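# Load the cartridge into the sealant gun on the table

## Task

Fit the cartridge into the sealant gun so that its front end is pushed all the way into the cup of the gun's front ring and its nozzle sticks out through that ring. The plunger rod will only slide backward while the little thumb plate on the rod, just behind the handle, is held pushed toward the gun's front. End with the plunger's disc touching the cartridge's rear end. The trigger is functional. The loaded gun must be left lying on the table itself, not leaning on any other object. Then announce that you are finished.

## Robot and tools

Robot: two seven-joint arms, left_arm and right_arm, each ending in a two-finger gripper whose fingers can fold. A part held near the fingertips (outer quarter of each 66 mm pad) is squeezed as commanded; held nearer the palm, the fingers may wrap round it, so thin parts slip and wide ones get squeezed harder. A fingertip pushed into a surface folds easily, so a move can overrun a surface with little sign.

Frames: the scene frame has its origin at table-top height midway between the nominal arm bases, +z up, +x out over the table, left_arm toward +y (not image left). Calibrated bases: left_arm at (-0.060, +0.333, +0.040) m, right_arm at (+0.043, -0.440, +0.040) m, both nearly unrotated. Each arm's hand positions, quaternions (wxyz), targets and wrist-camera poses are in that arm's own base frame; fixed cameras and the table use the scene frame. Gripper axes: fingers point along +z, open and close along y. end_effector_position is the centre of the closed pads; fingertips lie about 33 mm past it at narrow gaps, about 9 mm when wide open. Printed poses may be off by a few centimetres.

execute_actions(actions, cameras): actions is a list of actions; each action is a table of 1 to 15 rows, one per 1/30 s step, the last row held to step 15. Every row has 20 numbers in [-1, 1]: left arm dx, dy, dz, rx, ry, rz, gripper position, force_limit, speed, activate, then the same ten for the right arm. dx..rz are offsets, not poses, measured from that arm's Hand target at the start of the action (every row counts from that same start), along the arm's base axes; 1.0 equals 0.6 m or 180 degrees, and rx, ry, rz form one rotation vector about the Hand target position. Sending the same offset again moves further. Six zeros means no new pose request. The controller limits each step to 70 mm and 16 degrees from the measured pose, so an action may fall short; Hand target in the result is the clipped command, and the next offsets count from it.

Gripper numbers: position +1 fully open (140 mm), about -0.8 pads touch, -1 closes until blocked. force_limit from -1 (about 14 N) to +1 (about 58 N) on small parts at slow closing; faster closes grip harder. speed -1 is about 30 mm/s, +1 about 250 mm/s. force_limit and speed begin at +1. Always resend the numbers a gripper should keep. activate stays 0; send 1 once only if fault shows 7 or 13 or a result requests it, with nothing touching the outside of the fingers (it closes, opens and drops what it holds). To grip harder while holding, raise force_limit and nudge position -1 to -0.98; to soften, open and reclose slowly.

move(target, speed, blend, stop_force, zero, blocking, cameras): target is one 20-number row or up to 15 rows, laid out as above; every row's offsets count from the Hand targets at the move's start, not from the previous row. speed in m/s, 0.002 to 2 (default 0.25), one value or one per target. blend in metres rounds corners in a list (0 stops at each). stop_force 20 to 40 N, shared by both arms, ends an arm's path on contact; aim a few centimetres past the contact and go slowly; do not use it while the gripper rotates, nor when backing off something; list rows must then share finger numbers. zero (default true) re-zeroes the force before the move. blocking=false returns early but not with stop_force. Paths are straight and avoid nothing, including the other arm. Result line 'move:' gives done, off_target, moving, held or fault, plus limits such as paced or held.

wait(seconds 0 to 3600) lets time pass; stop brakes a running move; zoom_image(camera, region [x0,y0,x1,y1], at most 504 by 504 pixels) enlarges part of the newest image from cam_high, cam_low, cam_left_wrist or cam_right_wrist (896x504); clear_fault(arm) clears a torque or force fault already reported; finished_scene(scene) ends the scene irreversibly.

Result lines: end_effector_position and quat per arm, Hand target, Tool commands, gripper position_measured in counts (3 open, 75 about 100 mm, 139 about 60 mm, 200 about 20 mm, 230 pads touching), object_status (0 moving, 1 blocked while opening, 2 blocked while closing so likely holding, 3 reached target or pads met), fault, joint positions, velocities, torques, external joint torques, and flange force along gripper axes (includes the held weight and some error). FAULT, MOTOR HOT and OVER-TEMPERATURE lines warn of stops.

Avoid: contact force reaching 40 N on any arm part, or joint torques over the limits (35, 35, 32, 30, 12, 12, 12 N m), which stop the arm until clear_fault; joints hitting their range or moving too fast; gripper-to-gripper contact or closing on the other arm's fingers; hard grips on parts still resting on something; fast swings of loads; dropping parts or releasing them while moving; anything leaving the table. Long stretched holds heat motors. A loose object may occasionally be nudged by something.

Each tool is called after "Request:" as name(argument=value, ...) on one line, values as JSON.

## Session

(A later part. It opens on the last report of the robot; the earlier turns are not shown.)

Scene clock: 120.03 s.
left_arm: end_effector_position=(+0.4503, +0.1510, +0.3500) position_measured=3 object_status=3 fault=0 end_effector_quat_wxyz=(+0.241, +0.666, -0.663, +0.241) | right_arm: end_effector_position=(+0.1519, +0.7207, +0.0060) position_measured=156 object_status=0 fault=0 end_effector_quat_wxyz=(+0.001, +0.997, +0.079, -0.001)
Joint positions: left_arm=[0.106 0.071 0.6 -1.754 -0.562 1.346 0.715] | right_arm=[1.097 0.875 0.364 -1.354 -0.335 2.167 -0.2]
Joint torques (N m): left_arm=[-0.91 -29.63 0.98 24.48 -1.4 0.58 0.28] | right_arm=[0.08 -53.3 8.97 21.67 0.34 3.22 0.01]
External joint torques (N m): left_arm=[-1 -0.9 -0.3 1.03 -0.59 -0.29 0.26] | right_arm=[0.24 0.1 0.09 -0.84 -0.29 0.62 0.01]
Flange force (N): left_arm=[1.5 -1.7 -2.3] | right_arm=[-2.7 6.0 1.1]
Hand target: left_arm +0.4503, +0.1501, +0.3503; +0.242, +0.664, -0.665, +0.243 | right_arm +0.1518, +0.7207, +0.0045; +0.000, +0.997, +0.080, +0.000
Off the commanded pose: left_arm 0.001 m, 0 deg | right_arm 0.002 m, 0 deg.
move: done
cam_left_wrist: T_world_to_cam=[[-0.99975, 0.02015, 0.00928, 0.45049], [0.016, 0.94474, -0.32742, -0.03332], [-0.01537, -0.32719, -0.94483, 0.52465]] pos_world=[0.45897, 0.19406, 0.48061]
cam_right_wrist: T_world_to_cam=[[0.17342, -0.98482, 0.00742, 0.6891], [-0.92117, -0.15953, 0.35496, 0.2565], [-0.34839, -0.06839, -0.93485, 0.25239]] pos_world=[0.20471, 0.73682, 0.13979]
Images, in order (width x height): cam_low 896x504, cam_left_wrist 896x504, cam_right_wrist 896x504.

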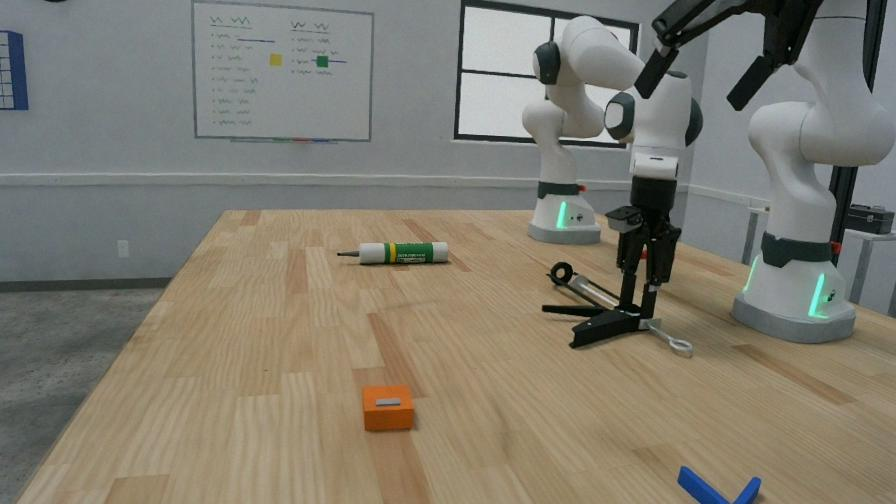

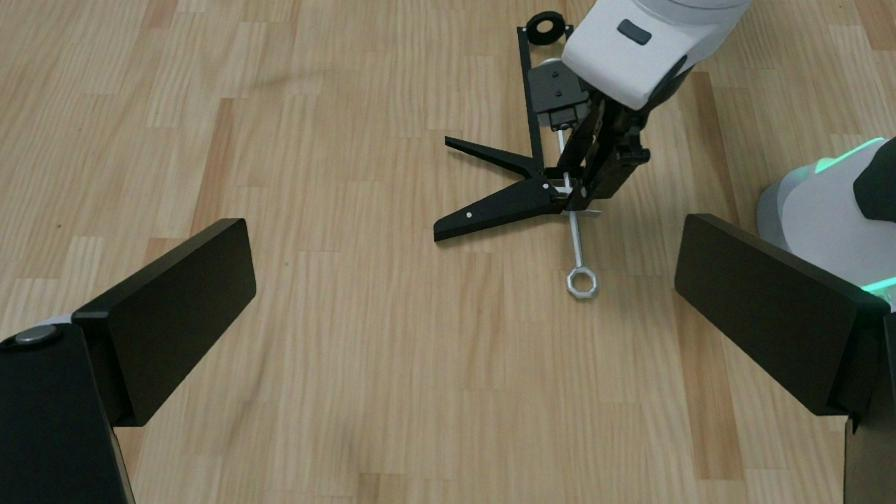

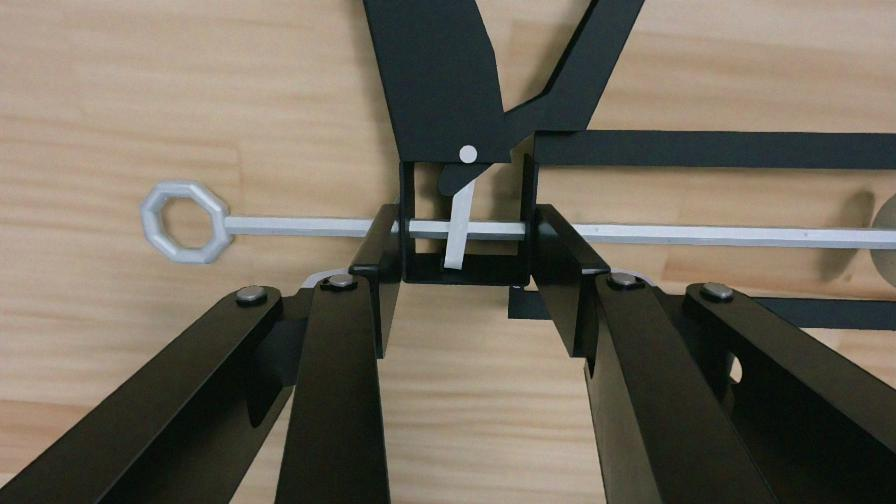

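Request:
move(target=[[0,0,0,0,0,0,1,1,1,0,0,0,0.01,0,0,0,0.3,-1,1,0],[0,0,0,0,0,0,1,1,1,0,-0.023,-0.003,0.01,0,0,0,0.3,-1,1,0]], speed=0.1)

Request:
move(target=[0,0,0,0,0,0,1,1,1,0,0,0,-0.025,0,0,0,0.3,-1,1,0], speed=0.03, stop_force=20, cameras=["cam_right_wrist"])

Request:
move(target=[0,0,0,0,0,0,1,1,1,0,0,0,0,0,0,0,-1,-0.5,-1,0], cameras=["cam_right_wrist","cam_low","cam_left_wrist"])

Request:
zoom_image(camera="cam_low", region=[600, 280, 670, 350])

Request:
zoom_image(camera="cam_left_wrist", region=[530, 140, 630, 240])

Scene clock: 139.07 s.
left_arm: end_effector_position=(+0.4503, +0.1510, +0.3500) position_measured=3 object_status=3 fault=0 end_effector_quat_wxyz=(+0.241, +0.666, -0.663, +0.241) | right_arm: end_effector_position=(+0.1378, +0.7180, +0.0096) position_measured=91 object_status=3 fault=0 end_effector_quat_wxyz=(+0.002, +0.997, +0.083, +0.000)
Joint positions: left_arm=[0.106 0.071 0.6 -1.754 -0.562 1.346 0.715] | right_arm=[1.11 0.854 0.366 -1.382 -0.335 2.17 -0.185]
Joint velocities: left_arm=[within noise] | right_arm=[0 0 0.002 0.001 0 0.001 0.007]
Joint torques (N m): left_arm=[-0.81 -29.65 0.95 24.52 -1.42 0.59 0.27] | right_arm=[-0.51 -55.19 9.27 21.34 1.02 2.94 0.22]
External joint torques (N m): left_arm=[-0.8 -0.88 -0.24 1.08 -0.6 -0.26 0.25] | right_arm=[-0.21 -2 0.46 -1.33 0.4 0.33 0.22]
Flange force (N): left_arm=[1.2 -1.9 -2.6] | right_arm=[-5.8 15.6 -3.0]
Hand target: left_arm +0.4503, +0.1501, +0.3503; +0.242, +0.664, -0.665, +0.243 | right_arm +0.1380, +0.7189, +0.0105; +0.000, +0.997, +0.080, +0.000
Off the commanded pose: left_arm 0.001 m, 0 deg | right_arm 0.001 m, 0 deg.
move: done

Scene clock: 140.67 s.
left_arm: end_effector_position=(+0.4503, +0.1510, +0.3500) position_measured=3 object_status=3 fault=0 end_effector_quat_wxyz=(+0.241, +0.666, -0.663, +0.241) | right_arm: end_effector_position=(+0.1379, +0.7183, -0.0034) position_measured=91 object_status=3 fault=0 end_effector_quat_wxyz=(+0.001, +0.997, +0.081, +0.000)
Joint positions: left_arm=[0.106 0.071 0.6 -1.754 -0.562 1.346 0.715] | right_arm=[1.115 0.873 0.357 -1.382 -0.336 2.193 -0.182]
Joint torques (N m): left_arm=[-0.9 -29.61 0.99 24.49 -1.43 0.58 0.32] | right_arm=[0 -54.65 8.8 22.13 0.63 3.05 0.15]
External joint torques (N m): left_arm=[-0.95 -0.95 -0.25 1.12 -0.61 -0.28 0.3] | right_arm=[0.14 -1.21 -0.09 -0.35 0.01 0.43 0.15]
Flange force (N): left_arm=[1.4 -1.8 -2.6] | right_arm=[-2.8 6.8 -1.3]
Hand target: left_arm +0.4503, +0.1501, +0.3503; +0.242, +0.664, -0.665, +0.243 | right_arm +0.1380, +0.7189, -0.0045; +0.000, +0.997, +0.080, +0.000
Off the commanded pose: left_arm 0.001 m, 0 deg | right_arm 0.001 m, 0 deg.
move: done
cam_right_wrist: T_world_to_cam=[[0.17714, -0.98414, 0.009, 0.68826], [-0.92077, -0.16249, 0.35466, 0.24857], [-0.34757, -0.07111, -0.93495, 0.24039]] pos_world=[0.19051, 0.73483, 0.1304]

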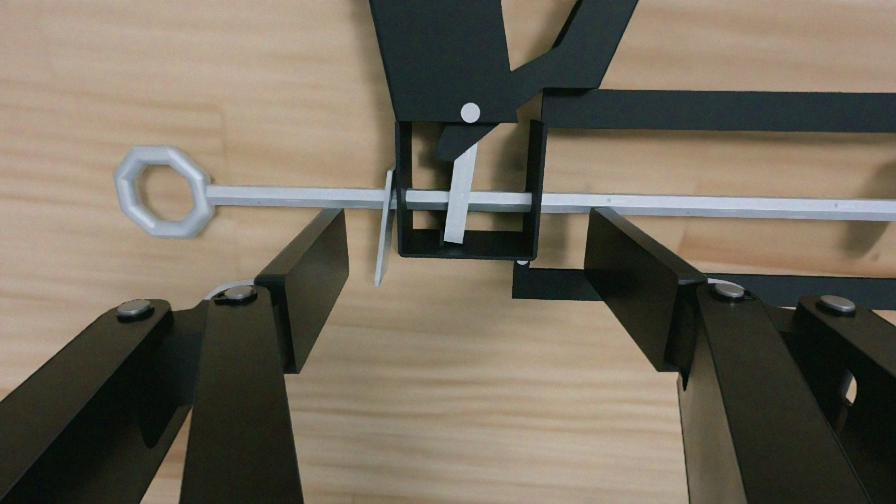

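Scene clock: 142.27 s.
left_arm: end_effector_position=(+0.4503, +0.1510, +0.3500) position_measured=3 object_status=3 fault=0 end_effector_quat_wxyz=(+0.241, +0.666, -0.663, +0.241) | right_arm: end_effector_position=(+0.1372, +0.7220, -0.0001) position_measured=149 object_status=0 fault=0 end_effector_quat_wxyz=(-0.003, +0.997, +0.081, +0.001)
Joint positions: left_arm=[0.106 0.071 0.6 -1.754 -0.562 1.346 0.715] | right_arm=[1.117 0.871 0.357 -1.379 -0.336 2.197 -0.179]
Joint torques (N m): left_arm=[-0.88 -29.62 0.93 24.48 -1.42 0.59 0.31] | right_arm=[-0.76 -51.58 8.4 20.27 0.59 3.18 0]
External joint torques (N m): left_arm=[-0.99 -0.9 -0.38 1.07 -0.62 -0.28 0.29] | right_arm=[-0.41 1.78 -0.32 -2.25 -0.03 0.55 0]
Flange force (N): left_arm=[1.4 -1.8 -2.4] | right_arm=[-3.0 9.6 3.2]
Hand target: left_arm +0.4503, +0.1501, +0.3503; +0.242, +0.664, -0.665, +0.243 | right_arm +0.1380, +0.7189, -0.0045; +0.000, +0.997, +0.080, +0.000
Off the commanded pose: left_arm 0.001 m, 0 deg | right_arm 0.005 m, 0 deg.
move: done
cam_left_wrist: T_world_to_cam=[[-0.99975, 0.02015, 0.00928, 0.45049], [0.016, 0.94474, -0.32742, -0.03332], [-0.01537, -0.32719, -0.94483, 0.52465]] pos_world=[0.45897, 0.19406, 0.48061]
cam_right_wrist: T_world_to_cam=[[0.17658, -0.98428, 0.00041, 0.6922], [-0.92151, -0.16518, 0.35147, 0.24943], [-0.34588, -0.06244, -0.9362, 0.23706]] pos_world=[0.18961, 0.73732, 0.13399]
Images, in order (width x height): cam_low 896x504, cam_left_wrist 896x504, cam_right_wrist 896x504.

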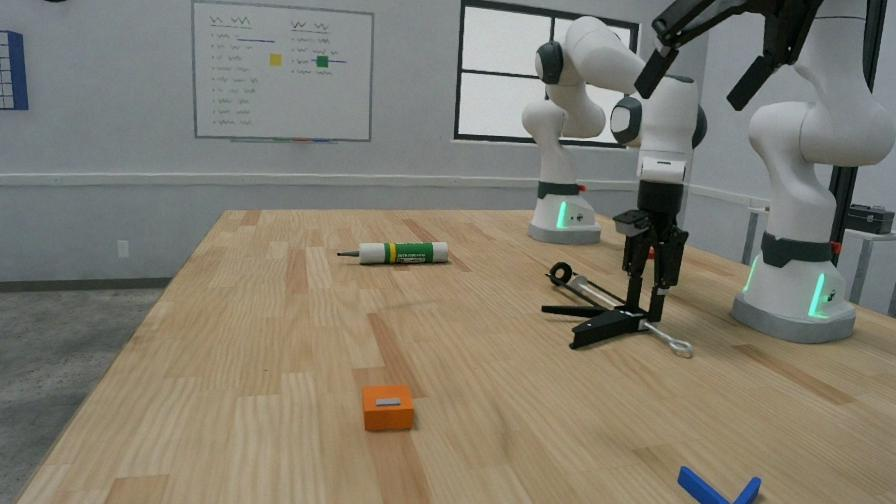

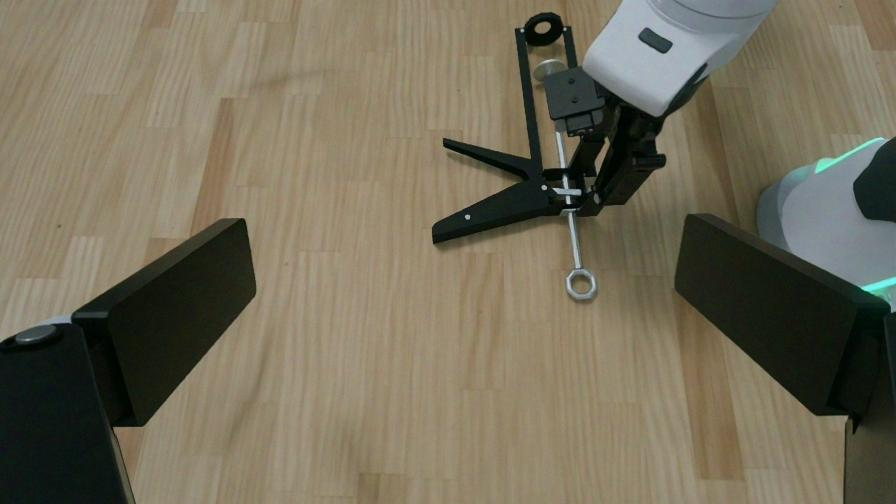

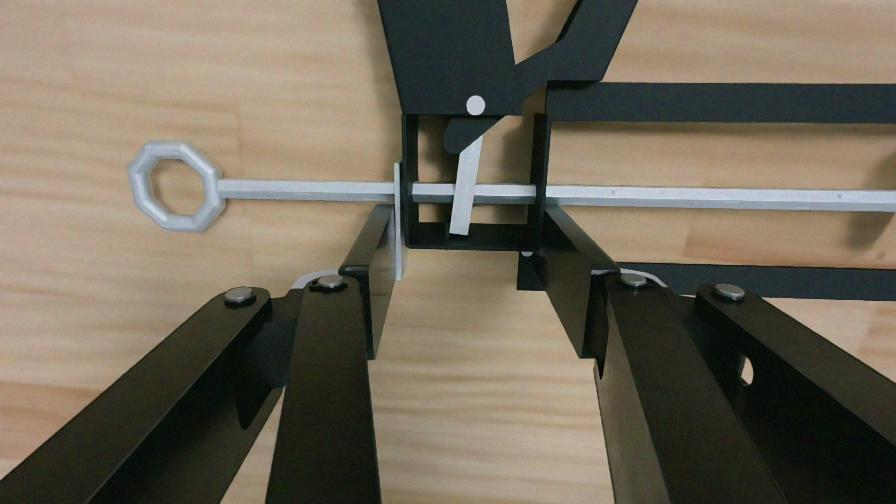

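Scaled by 7.200 from the camera's image (finer frame: 1280x720).

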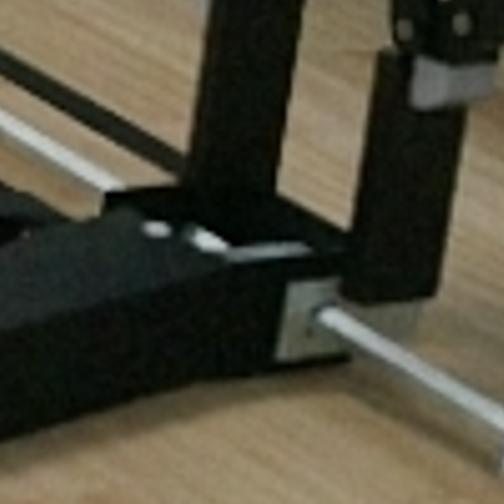

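Scaled by 5.040 from the camera's image (finer frame: 1280x720).

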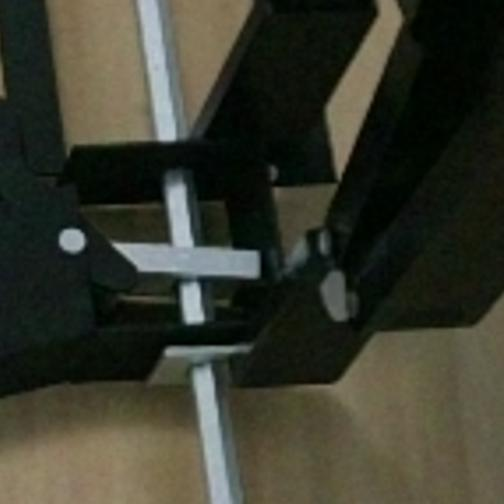

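Request:
move(target=[0,0,0,0,0,0,1,1,1,0,0.33,-0.25,0.0075,0,0,0,-1,-0.5,-1,0], speed=0.1, cameras=["cam_right_wrist","cam_low","cam_left_wrist"])

Scene clock: 150.27 s.
left_arm: end_effector_position=(+0.4503, +0.1510, +0.3500) position_measured=3 object_status=3 fault=0 end_effector_quat_wxyz=(+0.241, +0.666, -0.663, +0.241) | right_arm: end_effector_position=(+0.3360, +0.5696, +0.0009) position_measured=149 object_status=2 fault=0 end_effector_quat_wxyz=(+0.000, +0.997, +0.075, +0.000)
Joint positions: left_arm=[0.106 0.071 0.6 -1.754 -0.562 1.346 0.715] | right_arm=[0.669 0.667 0.411 -1.759 -0.355 2.351 -0.467]
Joint velocities: left_arm=[within noise] | right_arm=[-0.001 0 -0.001 -0.001 -0.001 0.001 -0.004]
Joint torques (N m): left_arm=[-0.88 -29.61 0.93 24.54 -1.42 0.58 0.33] | right_arm=[-1.07 -47.93 9.7 19.71 0.01 2.65 -0.34]
External joint torques (N m): left_arm=[-1.01 -0.89 -0.39 1.11 -0.62 -0.29 0.31] | right_arm=[-0.97 -1.62 0.92 -1.25 -0.54 0 -0.34]
Flange force (N): left_arm=[1.4 -2.0 -2.5] | right_arm=[-5.7 9.7 -3.9]
Hand target: left_arm +0.4503, +0.1501, +0.3503; +0.242, +0.664, -0.665, +0.243 | right_arm +0.3360, +0.5689, +0.0000; +0.000, +0.997, +0.080, +0.000
Off the commanded pose: left_arm 0.001 m, 0 deg | right_arm 0.001 m, 1 deg.
move: done
cam_left_wrist: T_world_to_cam=[[-0.99975, 0.02015, 0.00928, 0.45049], [0.016, 0.94474, -0.32742, -0.03332], [-0.01537, -0.32719, -0.94483, 0.52465]] pos_world=[0.45897, 0.19406, 0.48061]
cam_right_wrist: T_world_to_cam=[[0.16557, -0.98618, 0.00657, 0.51179], [-0.92283, -0.15258, 0.3537, 0.40034], [-0.34781, -0.06462, -0.93534, 0.29899]] pos_world=[0.3887, 0.58512, 0.13469]
Images, in order (width x height): cam_low 896x504, cam_left_wrist 896x504, cam_right_wrist 896x504.

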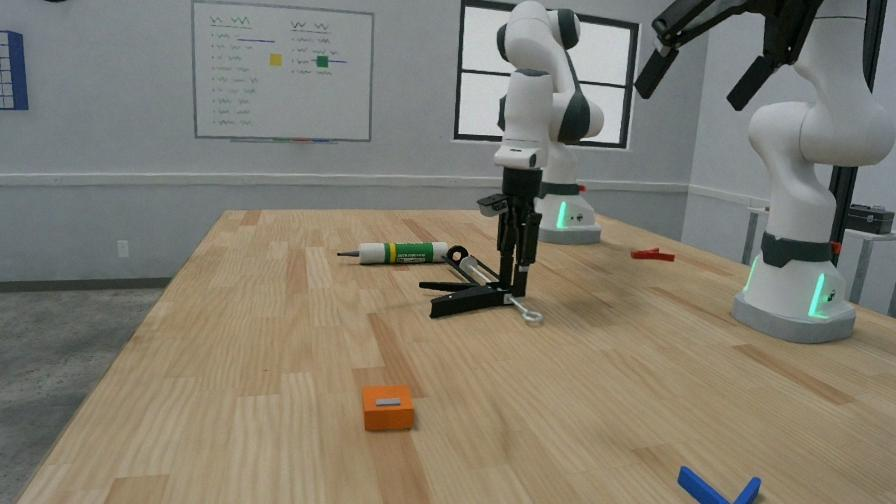

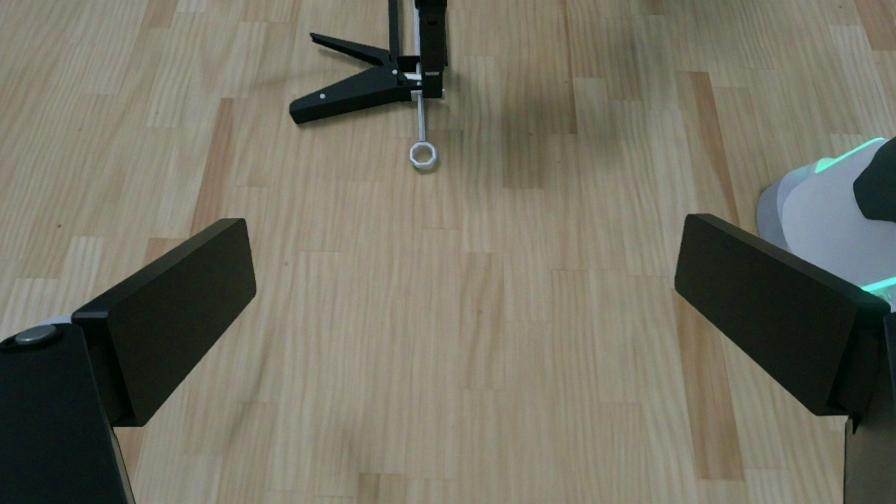

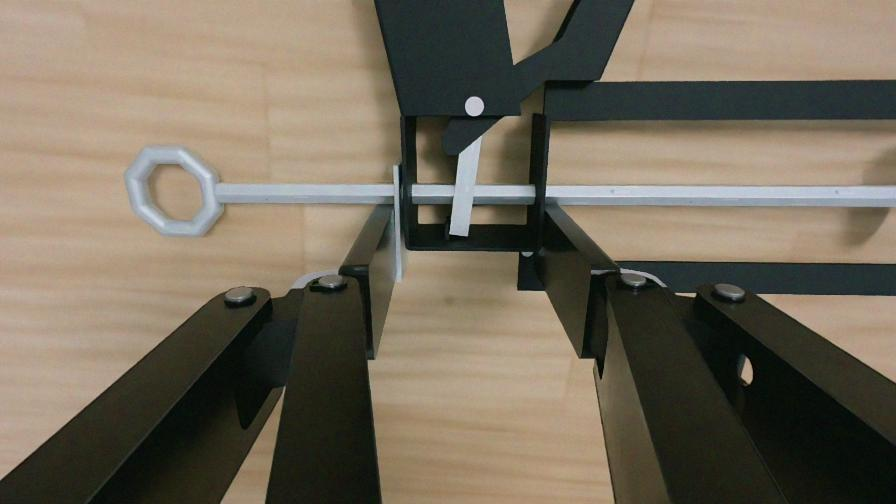

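Request:
move(target=[0.046,-0.345,-0.417,0,0,0.02,0,-1,1,0,0,0,0,0,0,0,-1,-0.5,-1,0], speed=0.2, cameras=["cam_right_wrist","cam_low","cam_left_wrist"])

Scene clock: 161.40 s.
left_arm: end_effector_position=(+0.4765, -0.0575, +0.1006) position_measured=129 object_status=3 fault=0 end_effector_quat_wxyz=(+0.237, +0.686, -0.642, +0.249) | right_arm: end_effector_position=(+0.3360, +0.5696, +0.0009) position_measured=149 object_status=2 fault=0 end_effector_quat_wxyz=(+0.000, +0.997, +0.076, +0.000)
Joint positions: left_arm=[-0.128 0.119 0.367 -2.371 -0.888 2.108 0.795] | right_arm=[0.669 0.667 0.411 -1.759 -0.355 2.351 -0.469]
Joint velocities: left_arm=[-0.001 0 -0.002 0 0 -0.001 0.004] | right_arm=[within noise]
Joint torques (N m): left_arm=[-0.83 -30.11 0.89 20.18 -0.68 0.86 0.29] | right_arm=[-0.73 -47.82 9.62 19.66 0.22 2.69 -0.26]
External joint torques (N m): left_arm=[-0.87 -1.08 -0.36 1.1 -0.59 0.14 0.27] | right_arm=[-0.63 -1.58 0.87 -1.27 -0.34 0.05 -0.26]
Flange force (N): left_arm=[1.7 -0.9 0.7] | right_arm=[-6.0 9.2 -3.7]
Hand target: left_arm +0.4779, -0.0569, +0.1001; +0.234, +0.685, -0.643, +0.250 | right_arm +0.3360, +0.5689, +0.0000; +0.000, +0.997, +0.080, +0.000
Off the commanded pose: left_arm 0.002 m, 0 deg | right_arm 0.001 m, 0 deg.
move: done
cam_left_wrist: T_world_to_cam=[[-0.99912, -0.0399, 0.01325, 0.47901], [-0.04204, 0.94228, -0.33218, 0.10951], [0.00077, -0.33244, -0.94312, 0.21311]] pos_world=[0.48302, -0.01323, 0.23102]
cam_right_wrist: T_world_to_cam=[[0.16759, -0.98583, 0.00658, 0.5109], [-0.92254, -0.15447, 0.35364, 0.40136], [-0.34761, -0.06534, -0.93536, 0.29934]] pos_world=[0.3887, 0.58522, 0.13469]
Images, in order (width x height): cam_low 896x504, cam_left_wrist 896x504, cam_right_wrist 896x504.

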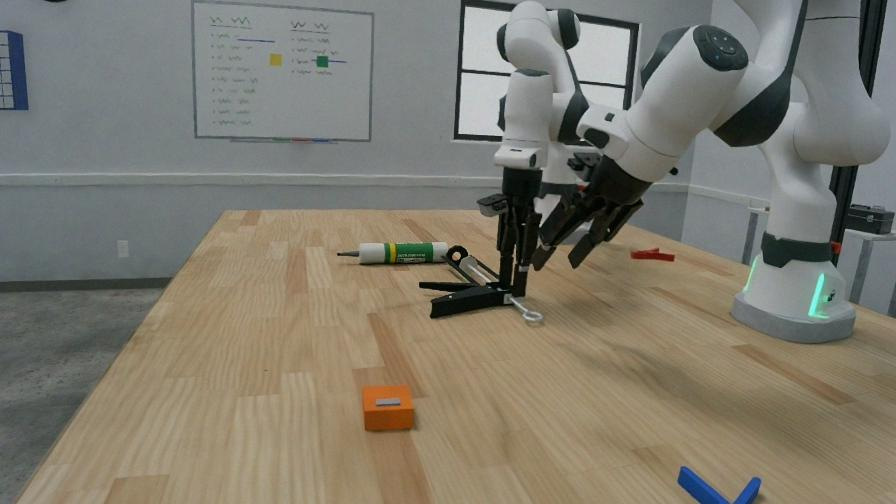

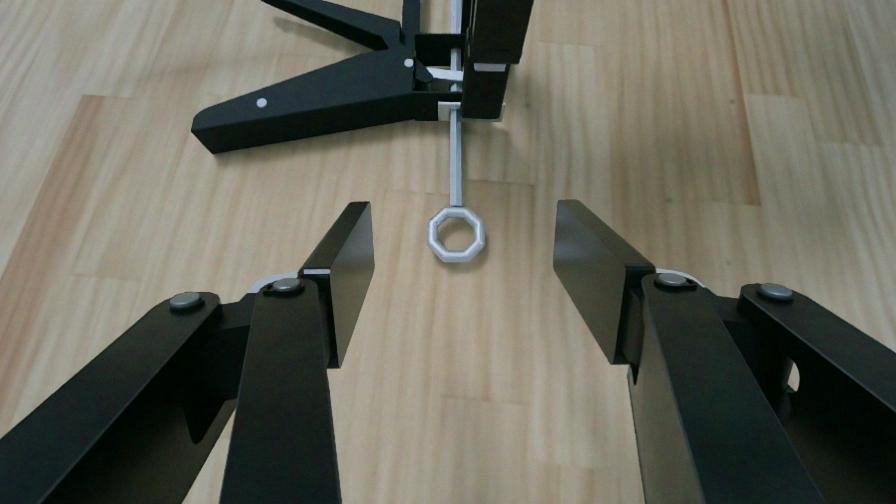

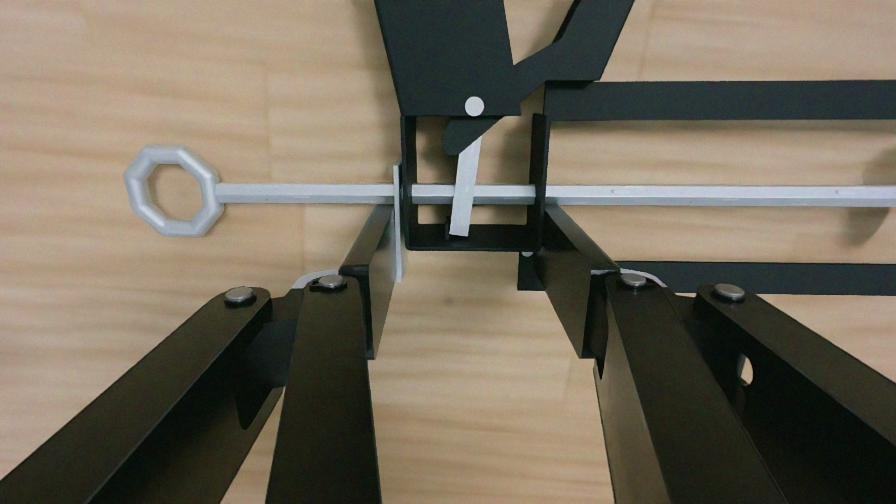

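Request:
move(target=[0.0,-0.072,-0.15,0,0,0,0,-1,1,0,0,0,0,0,0,0,-1,-0.5,-1,0], speed=0.15, cameras=["cam_low","cam_left_wrist"])

Request:
zoom_image(camera="cam_low", region=[450, 220, 620, 350])

Scene clock: 171.83 s.
left_arm: end_effector_position=(+0.4768, -0.1008, +0.0107) position_measured=129 object_status=3 fault=0 end_effector_quat_wxyz=(+0.237, +0.686, -0.642, +0.249) | right_arm: end_effector_position=(+0.3360, +0.5696, +0.0009) position_measured=149 object_status=2 fault=0 end_effector_quat_wxyz=(+0.000, +0.997, +0.076, +0.000)
Joint positions: left_arm=[-0.157 0.326 0.274 -2.365 -1.123 2.238 0.966] | right_arm=[0.669 0.667 0.411 -1.759 -0.355 2.351 -0.469]
Joint velocities: left_arm=[0 0 -0.001 0.001 0 0 0.005] | right_arm=[within noise]
Joint torques (N m): left_arm=[-0.67 -34.27 1.91 16.63 -0.56 0.65 0.34] | right_arm=[-0.69 -47.85 9.62 19.65 0.22 2.68 -0.23]
External joint torques (N m): left_arm=[-0.67 -1.33 -0.59 1.01 -0.6 0.14 0.32] | right_arm=[-0.64 -1.52 0.82 -1.29 -0.33 0.04 -0.23]
Flange force (N): left_arm=[2.1 0.3 0.9] | right_arm=[-6.0 9.1 -3.6]
Hand target: left_arm +0.4779, -0.1001, +0.0101; +0.234, +0.685, -0.643, +0.250 | right_arm +0.3360, +0.5689, +0.0000; +0.000, +0.997, +0.080, +0.000
Off the commanded pose: left_arm 0.001 m, 0 deg | right_arm 0.001 m, 0 deg.
move: done
cam_left_wrist: T_world_to_cam=[[-0.99913, -0.03972, 0.01288, 0.47874], [-0.04174, 0.94218, -0.33249, 0.12035], [0.00107, -0.33274, -0.94302, 0.11375]] pos_world=[0.48323, -0.05653, 0.14112]

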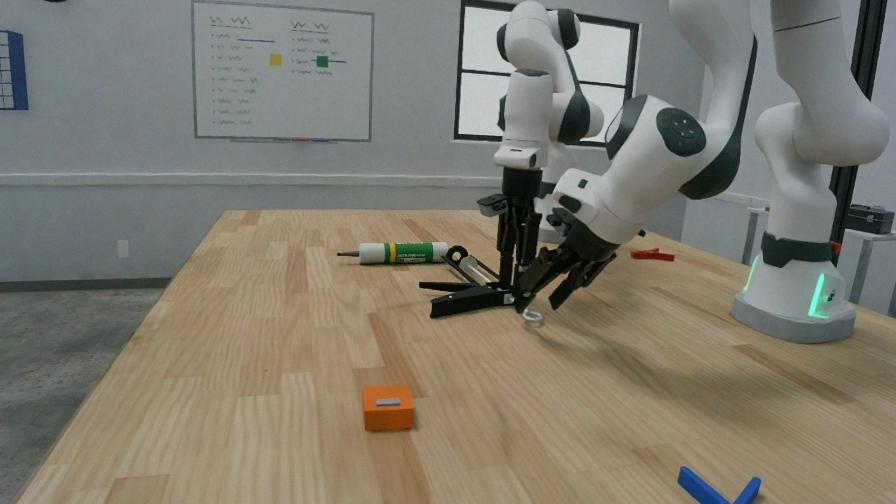

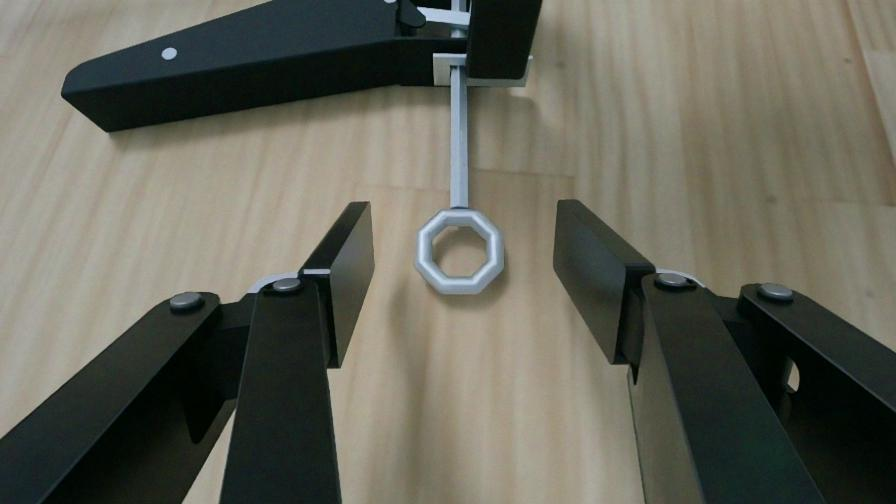

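Scaled by 2.965 from the camera's image (finer frame: 1280x720).

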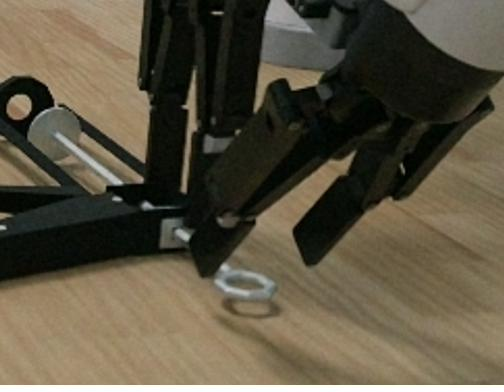

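Request:
move(target=[[0.001,0.003,-0.02,0,0,0,0,-1,1,0,0,0,0,0,0,0,-1,-0.5,-1,0],[0.001,0.003,-0.02,0,0,0,-1,-0.3,-1,0,0,0,0,0,0,0,-1,-0.5,-1,0]], speed=0.05, cameras=["cam_low","cam_left_wrist","cam_right_wrist"])

Request:
zoom_image(camera="cam_low", region=[450, 220, 620, 350])

Scene clock: 181.47 s.
left_arm: end_effector_position=(+0.4787, -0.0968, -0.0005) position_measured=231 object_status=0 fault=0 end_effector_quat_wxyz=(+0.235, +0.686, -0.641, +0.250) | right_arm: end_effector_position=(+0.3369, +0.5690, +0.0009) position_measured=149 object_status=2 fault=0 end_effector_quat_wxyz=(+0.000, +0.997, +0.076, +0.000)
Joint positions: left_arm=[-0.15 0.359 0.272 -2.352 -1.146 2.242 0.996] | right_arm=[0.667 0.667 0.411 -1.759 -0.355 2.351 -0.47]
Joint torques (N m): left_arm=[-1.75 -34.12 1.23 15.97 -0.47 0.57 0.33] | right_arm=[-0.07 -46.95 10 19.7 0.17 3.03 -0.21]
External joint torques (N m): left_arm=[-1.75 -0.6 -1.51 0.82 -0.51 0.09 0.31] | right_arm=[0.05 -0.62 1.25 -1.25 -0.39 0.39 -0.21]
Flange force (N): left_arm=[2.6 -0.4 3.6] | right_arm=[-5.4 6.6 -1.3]
Hand target: left_arm +0.4785, -0.0983, -0.0019; +0.234, +0.685, -0.643, +0.250 | right_arm +0.3360, +0.5689, +0.0000; +0.000, +0.997, +0.080, +0.000
Off the commanded pose: left_arm 0.002 m, 0 deg | right_arm 0.001 m, 0 deg.
move: done
cam_left_wrist: T_world_to_cam=[[-0.99903, -0.04297, 0.00947, 0.48058], [-0.04368, 0.94222, -0.33214, 0.1139], [0.00536, -0.33223, -0.94318, 0.10246]] pos_world=[0.48455, -0.05262, 0.12992]
cam_right_wrist: T_world_to_cam=[[0.16643, -0.98603, 0.00661, 0.51072], [-0.92278, -0.15338, 0.35349, 0.40154], [-0.34753, -0.06493, -0.93542, 0.29945]] pos_world=[0.3896, 0.58462, 0.13479]

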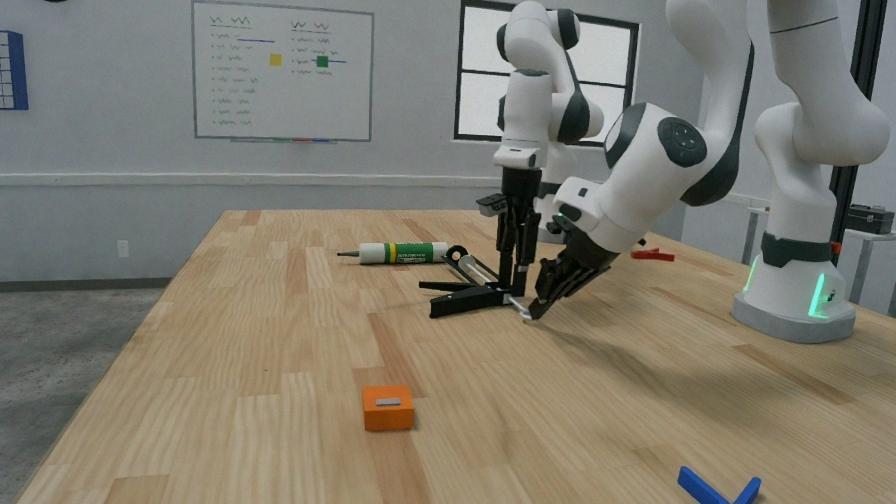

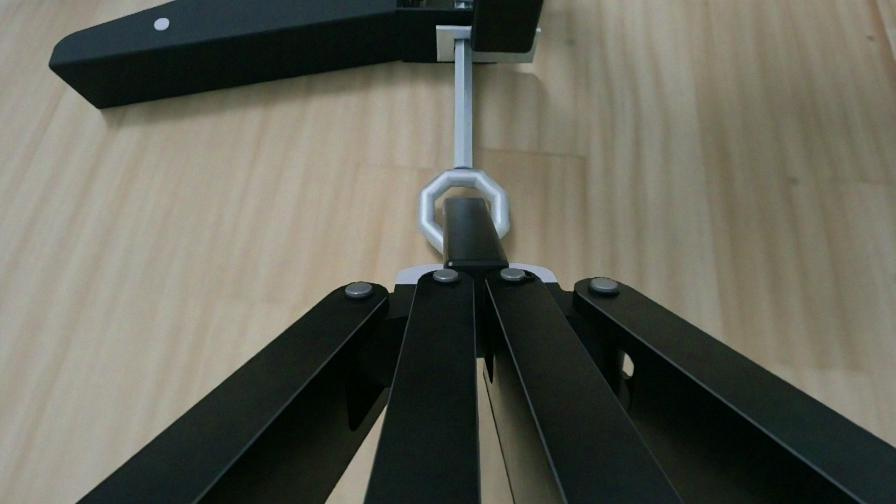

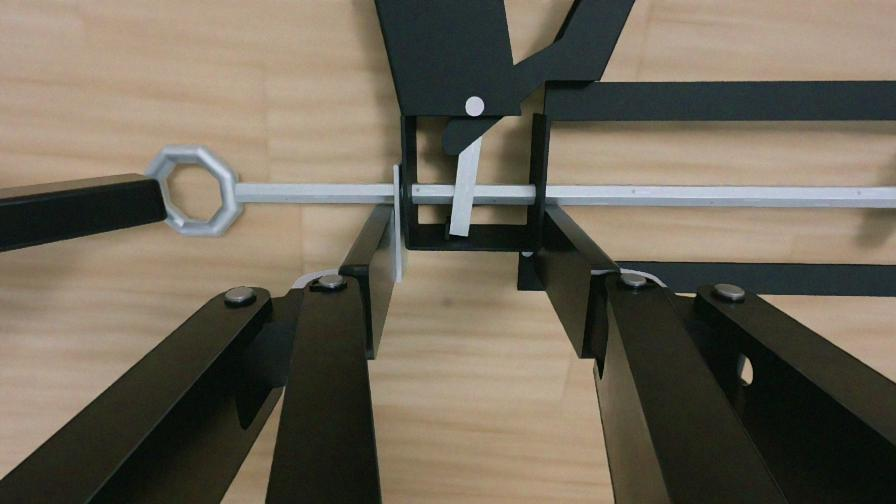

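Scaled by 2.965 from the camera's image (finer frame: 1280x720).

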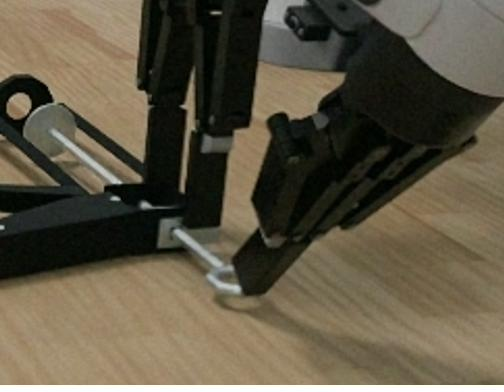

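Request:
move(target=[[0,0,0.01,0,0,0,0,-1,1,0,0,0,0,0,0,0,-1,-0.5,-1,0],[0.0,-0.013,-0.016,0,0,0,0,-1,1,0,0,0,0,0,0,0,-1,-0.5,-1,0],[0.0,-0.013,-0.016,0,0,0,-1,-0.3,-1,0,0,0,0,0,0,0,-1,-0.5,-1,0]], speed=0.05, cameras=["cam_low","cam_left_wrist","cam_right_wrist"])

Request:
zoom_image(camera="cam_low", region=[450, 220, 620, 350])

Scene clock: 188.80 s.
left_arm: end_effector_position=(+0.4782, -0.1060, -0.0108) position_measured=176 object_status=0 fault=0 end_effector_quat_wxyz=(+0.236, +0.686, -0.642, +0.250) | right_arm: end_effector_position=(+0.3368, +0.5689, +0.0008) position_measured=149 object_status=2 fault=0 end_effector_quat_wxyz=(+0.000, +0.997, +0.077, +0.000)
Joint positions: left_arm=[-0.155 0.384 0.254 -2.347 -1.175 2.258 1.012] | right_arm=[0.667 0.667 0.412 -1.759 -0.356 2.351 -0.471]
Joint torques (N m): left_arm=[-1.39 -35.08 1.53 15.46 -0.42 0.48 0.32] | right_arm=[-0.32 -47.63 9.43 19.9 0.24 2.89 -0.21]
External joint torques (N m): left_arm=[-1.37 -0.99 -1.21 0.62 -0.47 0.01 0.3] | right_arm=[-0.2 -1.22 0.67 -1.11 -0.31 0.24 -0.21]
Flange force (N): left_arm=[2.9 0.9 2.0] | right_arm=[-5.4 7.4 -2.4]
Hand target: left_arm +0.4785, -0.1061, -0.0115; +0.234, +0.685, -0.643, +0.250 | right_arm +0.3360, +0.5689, +0.0000; +0.000, +0.997, +0.080, +0.000
Off the commanded pose: left_arm 0.001 m, 0 deg | right_arm 0.001 m, 0 deg.
move: done
cam_left_wrist: T_world_to_cam=[[-0.99913, -0.04038, 0.01044, 0.48007], [-0.04156, 0.94233, -0.33208, 0.11801], [0.00357, -0.33223, -0.94319, 0.09059]] pos_world=[0.48424, -0.06173, 0.11962]
cam_right_wrist: T_world_to_cam=[[0.16792, -0.98578, 0.00692, 0.50997], [-0.92255, -0.15467, 0.35352, 0.40214], [-0.34742, -0.06574, -0.9354, 0.29975]] pos_world=[0.3895, 0.58462, 0.13469]

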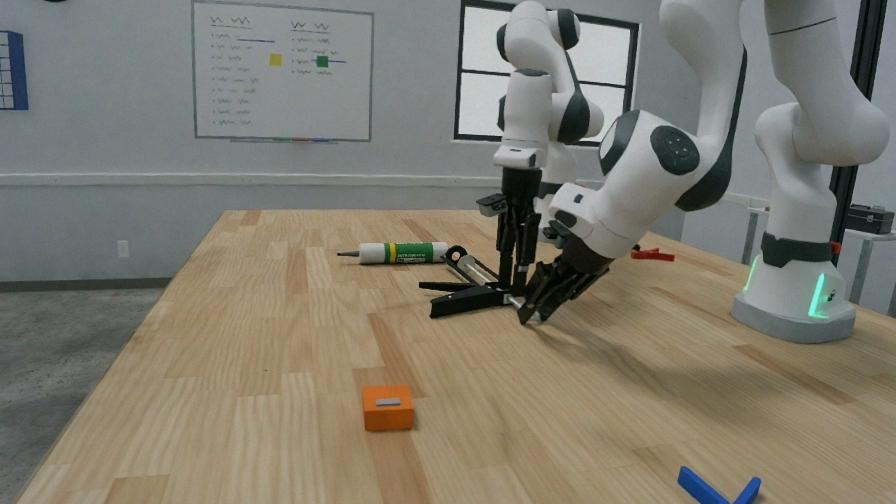

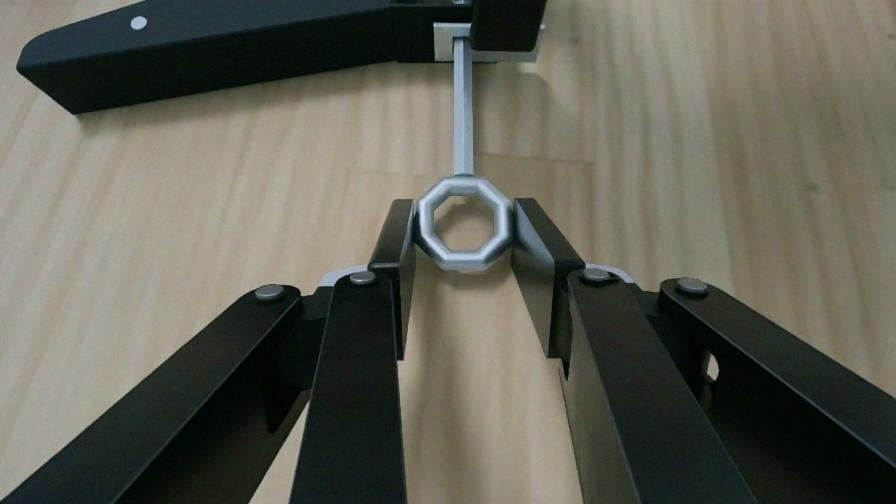

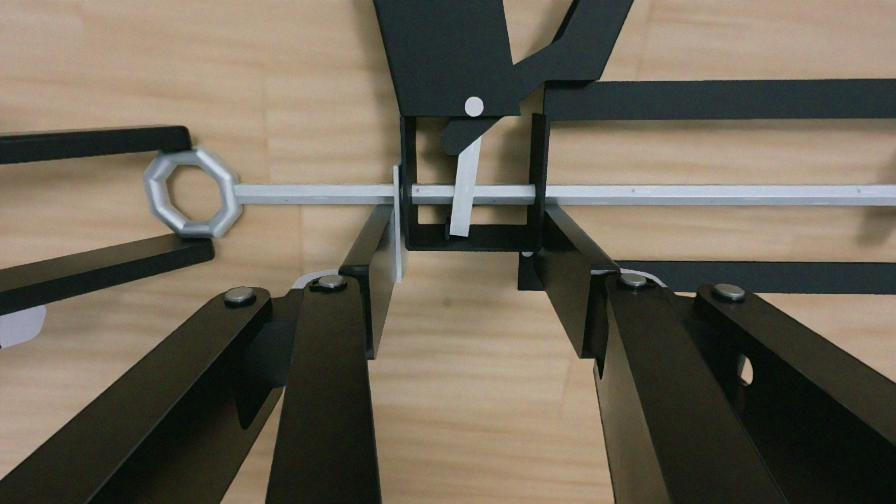

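Scaled by 2.965 from the camera's image (finer frame: 1280x720).

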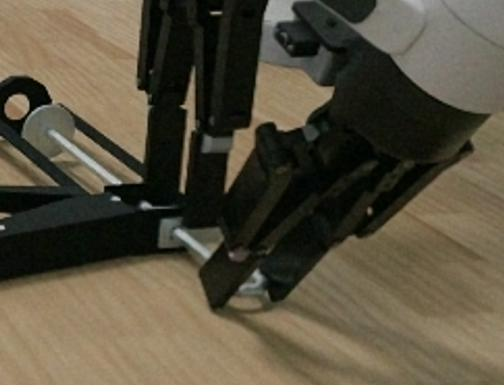

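Request:
move(target=[-0.0147,0.233,0.0,0,0,0,-1,-0.3,-1,0,0,0,0,0,0,0,-1,-0.5,-1,0], speed=0.08, cameras=["cam_low","cam_high","cam_left_wrist","cam_right_wrist"])

Scene clock: 194.37 s.
left_arm: end_effector_position=(+0.4697, +0.0265, -0.0107) position_measured=176 object_status=2 fault=0 end_effector_quat_wxyz=(+0.239, +0.685, -0.641, +0.251) | right_arm: end_effector_position=(+0.3355, +0.5744, +0.0039) position_measured=149 object_status=2 fault=0 end_effector_quat_wxyz=(-0.005, +0.997, +0.079, +0.002)
Joint positions: left_arm=[0.024 0.459 0.379 -2.237 -0.999 2.078 1.099] | right_arm=[0.669 0.665 0.415 -1.756 -0.356 2.357 -0.471]
Joint velocities: left_arm=[0.001 0.001 0 0 0.002 0 0.006] | right_arm=[within noise]
Joint torques (N m): left_arm=[1.29 -37.25 7.63 17.22 0.9 1.11 0.57] | right_arm=[-1.5 -45.27 7.3 18.29 0.2 1.78 -0.21]
External joint torques (N m): left_arm=[1.25 -1.67 2.78 1.89 0.9 0.74 0.55] | right_arm=[-1.27 1.06 -1.42 -2.79 -0.36 -0.9 -0.21]
Flange force (N): left_arm=[-1.3 -0.4 -6.7] | right_arm=[-4.0 8.4 0.5]
Hand target: left_arm +0.4697, +0.0337, -0.0115; +0.234, +0.685, -0.643, +0.250 | right_arm +0.3360, +0.5689, +0.0000; +0.000, +0.997, +0.080, +0.000
Off the commanded pose: left_arm 0.007 m, 1 deg | right_arm 0.007 m, 1 deg.
move: off_target (left_arm)
cam_left_wrist: T_world_to_cam=[[-0.99915, -0.03872, 0.01388, 0.47703], [-0.04113, 0.93994, -0.33886, -0.00731], [0.00008, -0.33914, -0.94073, 0.13651]] pos_world=[0.47632, 0.07164, 0.11932]
cam_right_wrist: T_world_to_cam=[[0.17222, -0.98505, -0.00305, 0.51376], [-0.92288, -0.16244, 0.34914, 0.40526], [-0.34442, -0.05732, -0.93707, 0.29668]] pos_world=[0.38771, 0.58892, 0.13808]

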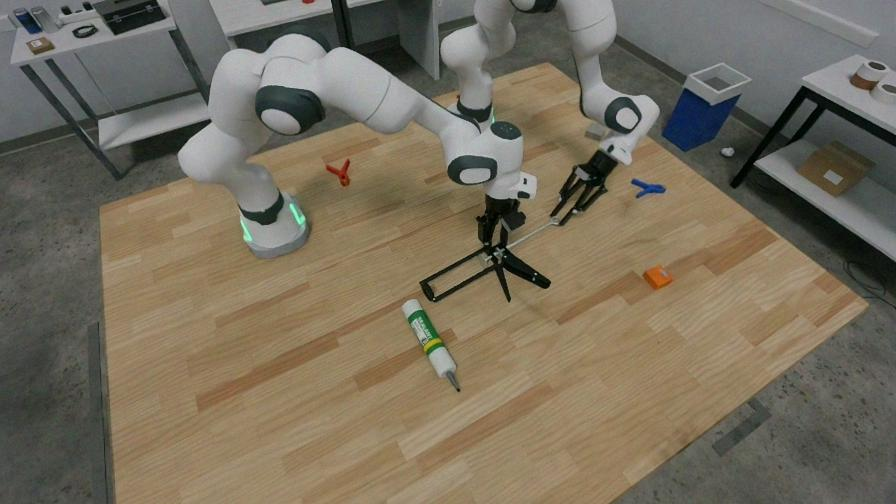

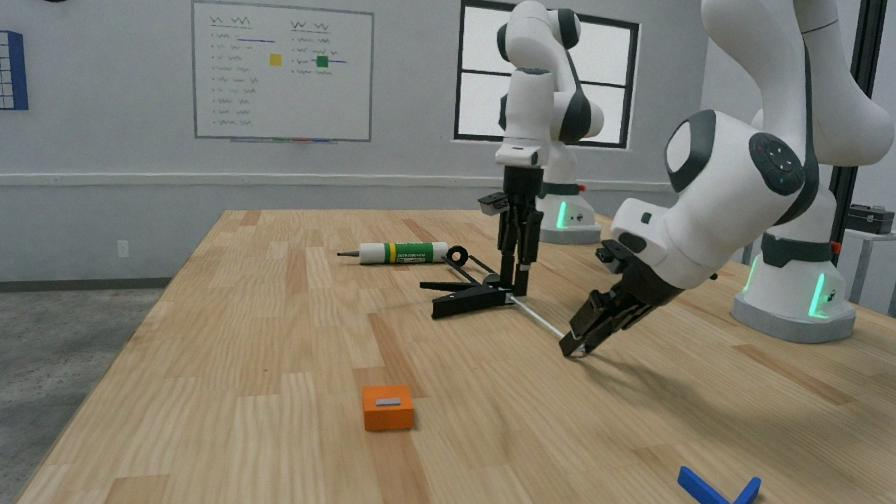

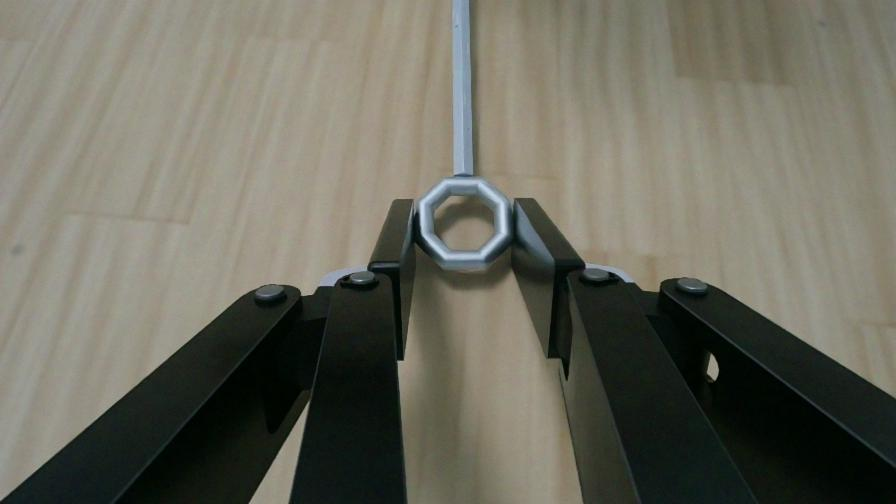

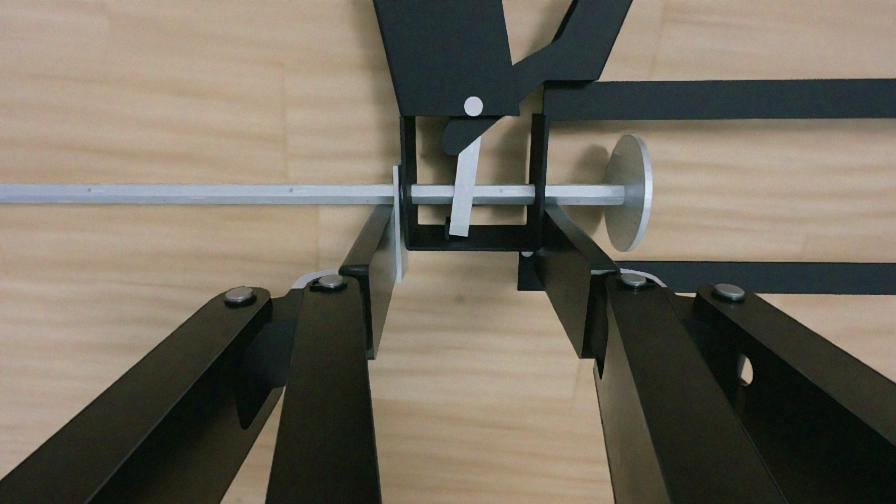

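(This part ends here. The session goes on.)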